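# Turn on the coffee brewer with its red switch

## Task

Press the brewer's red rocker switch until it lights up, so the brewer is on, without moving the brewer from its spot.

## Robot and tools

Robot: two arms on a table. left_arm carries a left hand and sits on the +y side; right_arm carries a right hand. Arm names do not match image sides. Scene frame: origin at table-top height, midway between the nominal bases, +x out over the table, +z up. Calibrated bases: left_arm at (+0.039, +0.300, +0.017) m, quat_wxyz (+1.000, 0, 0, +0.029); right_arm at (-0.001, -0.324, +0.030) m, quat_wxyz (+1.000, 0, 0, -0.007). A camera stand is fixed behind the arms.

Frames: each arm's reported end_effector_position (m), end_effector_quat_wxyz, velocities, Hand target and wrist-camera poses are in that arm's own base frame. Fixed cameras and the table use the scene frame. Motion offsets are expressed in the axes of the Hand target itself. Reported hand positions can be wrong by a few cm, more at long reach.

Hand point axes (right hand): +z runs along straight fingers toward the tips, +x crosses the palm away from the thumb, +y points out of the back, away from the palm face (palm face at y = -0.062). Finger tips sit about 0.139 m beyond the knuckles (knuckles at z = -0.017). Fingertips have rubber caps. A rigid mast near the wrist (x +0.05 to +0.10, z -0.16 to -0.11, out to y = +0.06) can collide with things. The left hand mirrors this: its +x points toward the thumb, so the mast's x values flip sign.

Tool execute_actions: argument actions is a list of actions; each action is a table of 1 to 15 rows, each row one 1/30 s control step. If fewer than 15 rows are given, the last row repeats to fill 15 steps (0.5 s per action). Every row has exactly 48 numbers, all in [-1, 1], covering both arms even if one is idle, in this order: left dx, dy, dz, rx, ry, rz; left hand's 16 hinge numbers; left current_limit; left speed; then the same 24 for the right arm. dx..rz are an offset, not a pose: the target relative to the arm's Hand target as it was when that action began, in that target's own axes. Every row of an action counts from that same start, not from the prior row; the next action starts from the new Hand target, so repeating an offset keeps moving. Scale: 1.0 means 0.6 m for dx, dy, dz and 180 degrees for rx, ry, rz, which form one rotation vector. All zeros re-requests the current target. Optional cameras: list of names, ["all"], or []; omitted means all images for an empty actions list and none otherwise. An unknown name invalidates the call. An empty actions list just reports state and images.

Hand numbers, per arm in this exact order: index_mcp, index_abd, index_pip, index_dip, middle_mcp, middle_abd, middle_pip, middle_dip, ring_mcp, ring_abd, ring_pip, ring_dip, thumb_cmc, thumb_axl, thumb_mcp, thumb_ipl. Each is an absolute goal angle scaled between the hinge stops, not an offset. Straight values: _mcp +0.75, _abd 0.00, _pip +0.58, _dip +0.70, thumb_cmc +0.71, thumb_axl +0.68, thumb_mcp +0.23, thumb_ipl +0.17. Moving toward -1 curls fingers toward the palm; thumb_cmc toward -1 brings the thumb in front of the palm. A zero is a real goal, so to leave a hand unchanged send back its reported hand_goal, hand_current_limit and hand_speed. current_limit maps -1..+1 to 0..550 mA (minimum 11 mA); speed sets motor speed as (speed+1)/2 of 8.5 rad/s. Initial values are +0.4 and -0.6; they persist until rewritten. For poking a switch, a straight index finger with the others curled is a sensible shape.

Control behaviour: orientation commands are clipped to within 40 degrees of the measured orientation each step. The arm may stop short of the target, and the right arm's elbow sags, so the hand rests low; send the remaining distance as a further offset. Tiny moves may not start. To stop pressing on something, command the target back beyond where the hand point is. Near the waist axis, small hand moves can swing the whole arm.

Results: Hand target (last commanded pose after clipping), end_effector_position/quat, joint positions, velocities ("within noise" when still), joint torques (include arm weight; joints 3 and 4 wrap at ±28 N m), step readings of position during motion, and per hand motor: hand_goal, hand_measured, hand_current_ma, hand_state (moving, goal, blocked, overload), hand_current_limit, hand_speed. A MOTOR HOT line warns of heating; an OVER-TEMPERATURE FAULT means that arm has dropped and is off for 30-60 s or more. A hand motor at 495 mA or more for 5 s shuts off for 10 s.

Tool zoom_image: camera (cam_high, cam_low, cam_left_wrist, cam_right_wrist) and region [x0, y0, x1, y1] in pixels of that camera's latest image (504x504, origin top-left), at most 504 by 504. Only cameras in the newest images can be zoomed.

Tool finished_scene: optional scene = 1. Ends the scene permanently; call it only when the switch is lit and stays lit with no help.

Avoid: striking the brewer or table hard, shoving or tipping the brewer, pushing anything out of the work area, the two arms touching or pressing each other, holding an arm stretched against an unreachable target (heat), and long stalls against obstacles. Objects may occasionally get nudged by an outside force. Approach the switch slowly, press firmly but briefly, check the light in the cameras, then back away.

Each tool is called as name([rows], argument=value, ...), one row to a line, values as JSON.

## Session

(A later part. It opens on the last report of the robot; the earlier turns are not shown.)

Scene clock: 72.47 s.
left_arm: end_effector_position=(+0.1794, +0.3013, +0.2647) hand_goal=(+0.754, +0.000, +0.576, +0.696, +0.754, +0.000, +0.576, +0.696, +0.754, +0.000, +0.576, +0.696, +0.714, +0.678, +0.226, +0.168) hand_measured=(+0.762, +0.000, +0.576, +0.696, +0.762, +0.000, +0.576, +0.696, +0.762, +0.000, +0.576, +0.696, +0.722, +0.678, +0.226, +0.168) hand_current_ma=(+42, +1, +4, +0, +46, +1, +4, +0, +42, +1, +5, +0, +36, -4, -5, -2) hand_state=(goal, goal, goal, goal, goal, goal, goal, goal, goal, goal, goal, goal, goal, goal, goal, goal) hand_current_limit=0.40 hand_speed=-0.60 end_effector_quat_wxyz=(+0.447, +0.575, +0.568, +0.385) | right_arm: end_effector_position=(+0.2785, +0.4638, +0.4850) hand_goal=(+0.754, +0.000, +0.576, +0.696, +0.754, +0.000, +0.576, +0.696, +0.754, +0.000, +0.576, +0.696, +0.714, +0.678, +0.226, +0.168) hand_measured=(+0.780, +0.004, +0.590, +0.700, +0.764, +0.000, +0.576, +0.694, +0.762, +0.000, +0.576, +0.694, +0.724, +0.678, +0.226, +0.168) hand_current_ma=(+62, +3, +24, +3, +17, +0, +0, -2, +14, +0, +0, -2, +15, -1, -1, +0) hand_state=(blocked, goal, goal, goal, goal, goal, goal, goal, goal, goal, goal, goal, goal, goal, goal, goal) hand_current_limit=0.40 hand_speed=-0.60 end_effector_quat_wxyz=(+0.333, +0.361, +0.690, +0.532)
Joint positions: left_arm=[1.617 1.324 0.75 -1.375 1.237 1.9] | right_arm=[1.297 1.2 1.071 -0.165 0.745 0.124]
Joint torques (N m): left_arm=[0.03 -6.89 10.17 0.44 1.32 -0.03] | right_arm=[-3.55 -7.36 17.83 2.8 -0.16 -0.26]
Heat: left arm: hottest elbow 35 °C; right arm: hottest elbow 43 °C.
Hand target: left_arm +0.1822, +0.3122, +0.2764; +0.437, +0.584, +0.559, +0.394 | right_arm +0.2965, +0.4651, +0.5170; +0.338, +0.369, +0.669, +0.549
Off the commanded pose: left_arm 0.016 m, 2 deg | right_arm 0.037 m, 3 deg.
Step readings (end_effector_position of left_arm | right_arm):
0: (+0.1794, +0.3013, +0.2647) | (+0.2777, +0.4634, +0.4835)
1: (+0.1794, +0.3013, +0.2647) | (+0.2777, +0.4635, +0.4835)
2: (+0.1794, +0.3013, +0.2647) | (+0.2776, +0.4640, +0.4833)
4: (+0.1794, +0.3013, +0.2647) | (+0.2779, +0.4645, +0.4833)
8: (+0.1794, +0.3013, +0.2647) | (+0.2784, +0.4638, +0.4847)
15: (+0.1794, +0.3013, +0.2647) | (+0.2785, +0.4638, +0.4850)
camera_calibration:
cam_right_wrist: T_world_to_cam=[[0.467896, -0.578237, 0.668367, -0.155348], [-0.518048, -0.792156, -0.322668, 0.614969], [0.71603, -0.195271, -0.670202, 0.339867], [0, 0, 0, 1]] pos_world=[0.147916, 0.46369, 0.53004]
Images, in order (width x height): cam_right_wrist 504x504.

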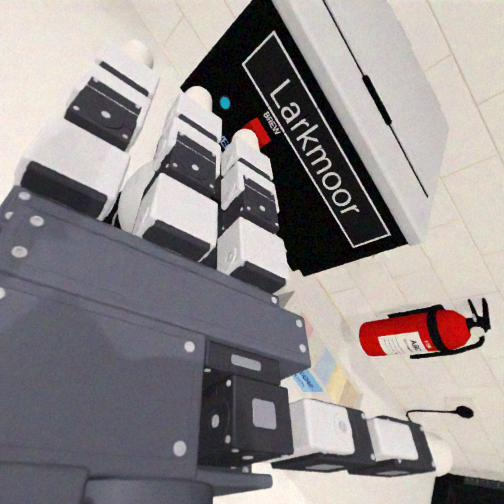

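execute_actions([
  [[0,0,0,0,0,0,0.754,0,0.576,0.696,0.754,0,0.576,0.696,0.754,0,0.576,0.696,0.714,0.678,0.226,0.168,0.4,-0.6,-0.01,0.0,0.0178,0,0,0,0.754,0,0.576,0.696,0.754,0,0.576,0.696,0.754,0,0.576,0.696,0.714,0.678,0.226,0.168,0.4,-0.6]],
], cameras=["cam_right_wrist"])

zoom_image(camera="cam_right_wrist", region=[200, 50, 320, 170])

Scene clock: 73.53 s.
left_arm: end_effector_position=(+0.1794, +0.3013, +0.2647) hand_goal=(+0.754, +0.000, +0.576, +0.696, +0.754, +0.000, +0.576, +0.696, +0.754, +0.000, +0.576, +0.696, +0.714, +0.678, +0.226, +0.168) hand_measured=(+0.762, +0.000, +0.576, +0.696, +0.762, +0.000, +0.576, +0.696, +0.762, +0.000, +0.576, +0.696, +0.722, +0.678, +0.226, +0.168) hand_current_ma=(+42, +1, +4, +0, +46, +1, +4, +0, +42, +1, +5, +0, +36, -4, -5, -2) hand_state=(goal, goal, goal, goal, goal, goal, goal, goal, goal, goal, goal, goal, goal, goal, goal, goal) hand_current_limit=0.40 hand_speed=-0.60 end_effector_quat_wxyz=(+0.447, +0.575, +0.568, +0.385) | right_arm: end_effector_position=(+0.2829, +0.4615, +0.4907) hand_goal=(+0.754, +0.000, +0.576, +0.696, +0.754, +0.000, +0.576, +0.696, +0.754, +0.000, +0.576, +0.696, +0.714, +0.678, +0.226, +0.168) hand_measured=(+0.794, -0.010, +0.604, +0.708, +0.764, +0.000, +0.576, +0.694, +0.762, +0.000, +0.576, +0.694, +0.724, +0.678, +0.226, +0.168) hand_current_ma=(+104, -12, +60, +19, +17, +0, +0, -2, +14, +0, +0, -2, +15, -1, -1, +0) hand_state=(blocked, goal, blocked, goal, goal, goal, goal, goal, goal, goal, goal, goal, goal, goal, goal, goal) hand_current_limit=0.40 hand_speed=-0.60 end_effector_quat_wxyz=(+0.328, +0.358, +0.688, +0.539)
Joint positions: left_arm=[1.617 1.324 0.75 -1.375 1.237 1.9] | right_arm=[1.28 1.192 1.072 -0.154 0.718 0.116]
Joint torques (N m): left_arm=[0.09 -7 10.18 0.43 1.33 -0.02] | right_arm=[-4.89 -5.95 18.06 2.84 -0.17 -0.26]
Heat: left arm: hottest elbow 35 °C; right arm: hottest elbow 44 °C.
Hand target: left_arm +0.1822, +0.3122, +0.2764; +0.437, +0.584, +0.559, +0.394 | right_arm +0.3088, +0.4651, +0.5152; +0.338, +0.369, +0.669, +0.549
Off the commanded pose: left_arm 0.016 m, 2 deg | right_arm 0.036 m, 3 deg.
Step readings (end_effector_position of left_arm | right_arm):
0: (+0.1794, +0.3013, +0.2647) | (+0.2785, +0.4638, +0.4850)
1: (+0.1794, +0.3013, +0.2647) | (+0.2786, +0.4638, +0.4849)
2: (+0.1794, +0.3013, +0.2647) | (+0.2789, +0.4640, +0.4850)
4: (+0.1794, +0.3013, +0.2647) | (+0.2796, +0.4636, +0.4861)
8: (+0.1794, +0.3013, +0.2647) | (+0.2826, +0.4617, +0.4899)
15: (+0.1794, +0.3013, +0.2647) | (+0.2829, +0.4614, +0.4907)
camera_calibration:
cam_right_wrist: T_world_to_cam=[[0.473266, -0.581719, 0.661531, -0.159131], [-0.507571, -0.793841, -0.334945, 0.621125], [0.719994, -0.177256, -0.670961, 0.33106], [0, 0, 0, 1]] pos_world=[0.152214, 0.459187, 0.535441]
Images, in order (width x height): cam_right_wrist 504x504.

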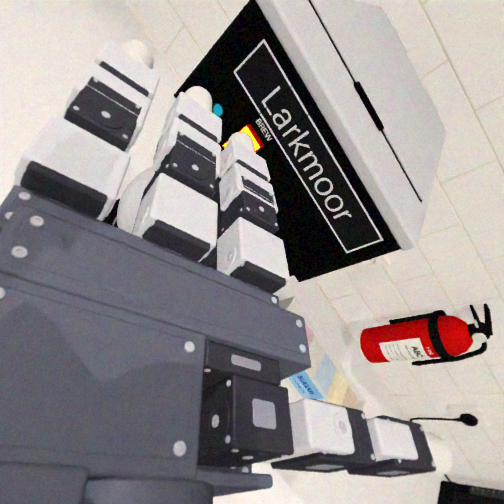

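Scaled by 4.200 from the camera's 504x504 image, which has a finer 720x720 frame.

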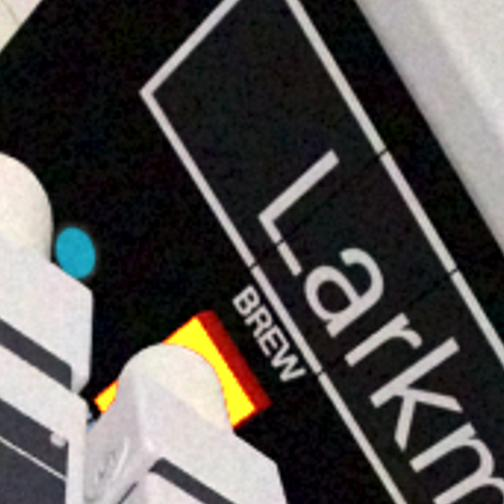

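execute_actions([
  [[0,0,0,0,0,0,0.754,0,0.576,0.696,0.754,0,0.576,0.696,0.754,0,0.576,0.696,0.714,0.678,0.226,0.168,0.4,-0.6,0.029,-0.0105,-0.0593,0,0,0,0.754,0,0.576,0.696,0.754,0,0.576,0.696,0.754,0,0.576,0.696,0.714,0.678,0.226,0.168,0.4,-0.6]],
  [[0,0,0,0,0,0,0.754,0,0.576,0.696,0.754,0,0.576,0.696,0.754,0,0.576,0.696,0.714,0.678,0.226,0.168,0.4,-0.6,0.029,-0.0105,-0.0593,0,0,0,0.754,0,0.576,0.696,0.754,0,0.576,0.696,0.754,0,0.576,0.696,0.714,0.678,0.226,0.168,0.4,-0.6]],
], cameras=["cam_right_wrist","cam_low"])

zoom_image(camera="cam_right_wrist", region=[200, 20, 360, 180])

Scene clock: 75.20 s.
left_arm: end_effector_position=(+0.1794, +0.3013, +0.2647) hand_goal=(+0.754, +0.000, +0.576, +0.696, +0.754, +0.000, +0.576, +0.696, +0.754, +0.000, +0.576, +0.696, +0.714, +0.678, +0.226, +0.168) hand_measured=(+0.762, +0.000, +0.576, +0.696, +0.762, +0.000, +0.576, +0.696, +0.762, +0.000, +0.576, +0.696, +0.722, +0.678, +0.226, +0.168) hand_current_ma=(+42, +1, +4, +0, +46, +1, +4, +0, +42, +1, +5, +0, +36, -4, -5, -2) hand_state=(goal, goal, goal, goal, goal, goal, goal, goal, goal, goal, goal, goal, goal, goal, goal, goal) hand_current_limit=0.40 hand_speed=-0.60 end_effector_quat_wxyz=(+0.447, +0.575, +0.568, +0.385) | right_arm: end_effector_position=(+0.2290, +0.4617, +0.5005) hand_goal=(+0.754, +0.000, +0.576, +0.696, +0.754, +0.000, +0.576, +0.696, +0.754, +0.000, +0.576, +0.696, +0.714, +0.678, +0.226, +0.168) hand_measured=(+0.774, -0.002, +0.584, +0.700, +0.764, +0.000, +0.576, +0.694, +0.762, +0.000, +0.576, +0.694, +0.724, +0.678, +0.226, +0.168) hand_current_ma=(+43, -2, +13, +4, +17, +0, +0, -2, +14, +0, +0, -2, +15, -1, -1, +0) hand_state=(blocked, goal, goal, goal, goal, goal, goal, goal, goal, goal, goal, goal, goal, goal, goal, goal) hand_current_limit=0.40 hand_speed=-0.60 end_effector_quat_wxyz=(+0.344, +0.362, +0.677, +0.541)
Joint positions: left_arm=[1.617 1.324 0.75 -1.375 1.237 1.9] | right_arm=[1.42 1.172 1.072 -0.187 0.885 0.149]
Joint torques (N m): left_arm=[0.03 -6.95 10.17 0.44 1.33 -0.02] | right_arm=[-0.26 -8.59 14.35 1.36 0.38 0.07]
Heat: left arm: hottest elbow 36 °C; right arm: hottest elbow 44 °C.
Hand target: left_arm +0.1822, +0.3122, +0.2764; +0.437, +0.584, +0.559, +0.394 | right_arm +0.2287, +0.4591, +0.5133; +0.338, +0.369, +0.669, +0.549
Off the commanded pose: left_arm 0.016 m, 2 deg | right_arm 0.013 m, 2 deg.
Step readings (end_effector_position of left_arm | right_arm):
0: (+0.1794, +0.3013, +0.2647) | (+0.2829, +0.4615, +0.4907)
1: (+0.1794, +0.3013, +0.2647) | (+0.2830, +0.4610, +0.4909)
2: (+0.1794, +0.3013, +0.2647) | (+0.2827, +0.4602, +0.4914)
4: (+0.1794, +0.3013, +0.2647) | (+0.2807, +0.4592, +0.4917)
8: (+0.1794, +0.3013, +0.2647) | (+0.2761, +0.4584, +0.4924)
15: (+0.1794, +0.3013, +0.2647) | (+0.2723, +0.4597, +0.4927)
16: (+0.1794, +0.3013, +0.2647) | (+0.2720, +0.4594, +0.4928)
17: (+0.1794, +0.3013, +0.2647) | (+0.2700, +0.4586, +0.4931)
19: (+0.1794, +0.3013, +0.2647) | (+0.2635, +0.4567, +0.4942)
23: (+0.1794, +0.3013, +0.2647) | (+0.2403, +0.4615, +0.4980)
30: (+0.1794, +0.3013, +0.2647) | (+0.2287, +0.4621, +0.5009)
camera_calibration:
cam_right_wrist: T_world_to_cam=[[0.439471, -0.598314, 0.66999, -0.128764], [-0.520773, -0.777441, -0.352676, 0.601521], [0.731889, -0.193922, -0.653248, 0.372658], [0, 0, 0, 1]] pos_world=[0.0970998, 0.462873, 0.541851]
Images, in order (width x height): cam_low 504x504, cam_right_wrist 504x504.

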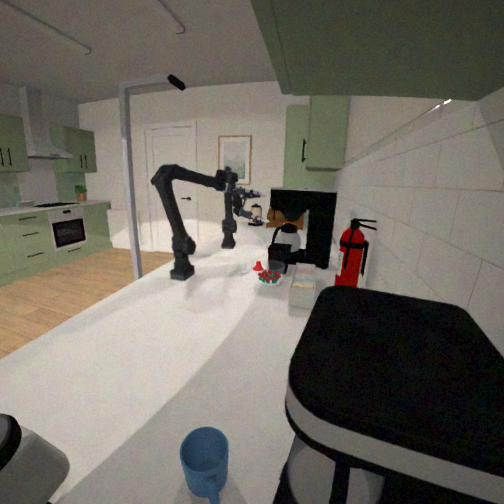

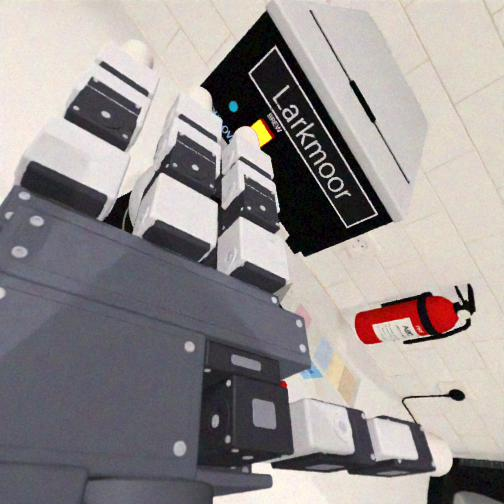

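Scaled by 3.150 from the camera's 504x504 image, which has a finer 720x720 frame.

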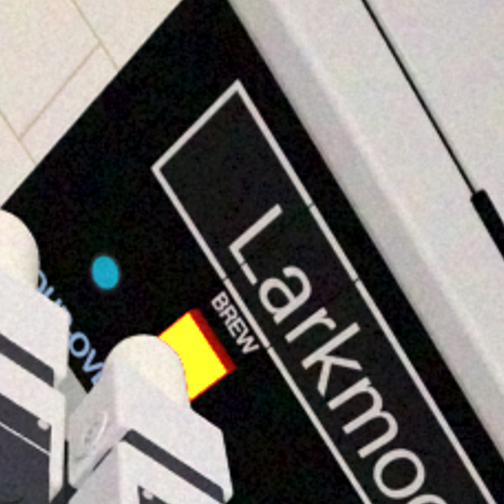

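The brewer's BREW switch is still lit with the hand pulled back, so I'm ending the scene.

finished_scene()

The scene is finished: the task was done.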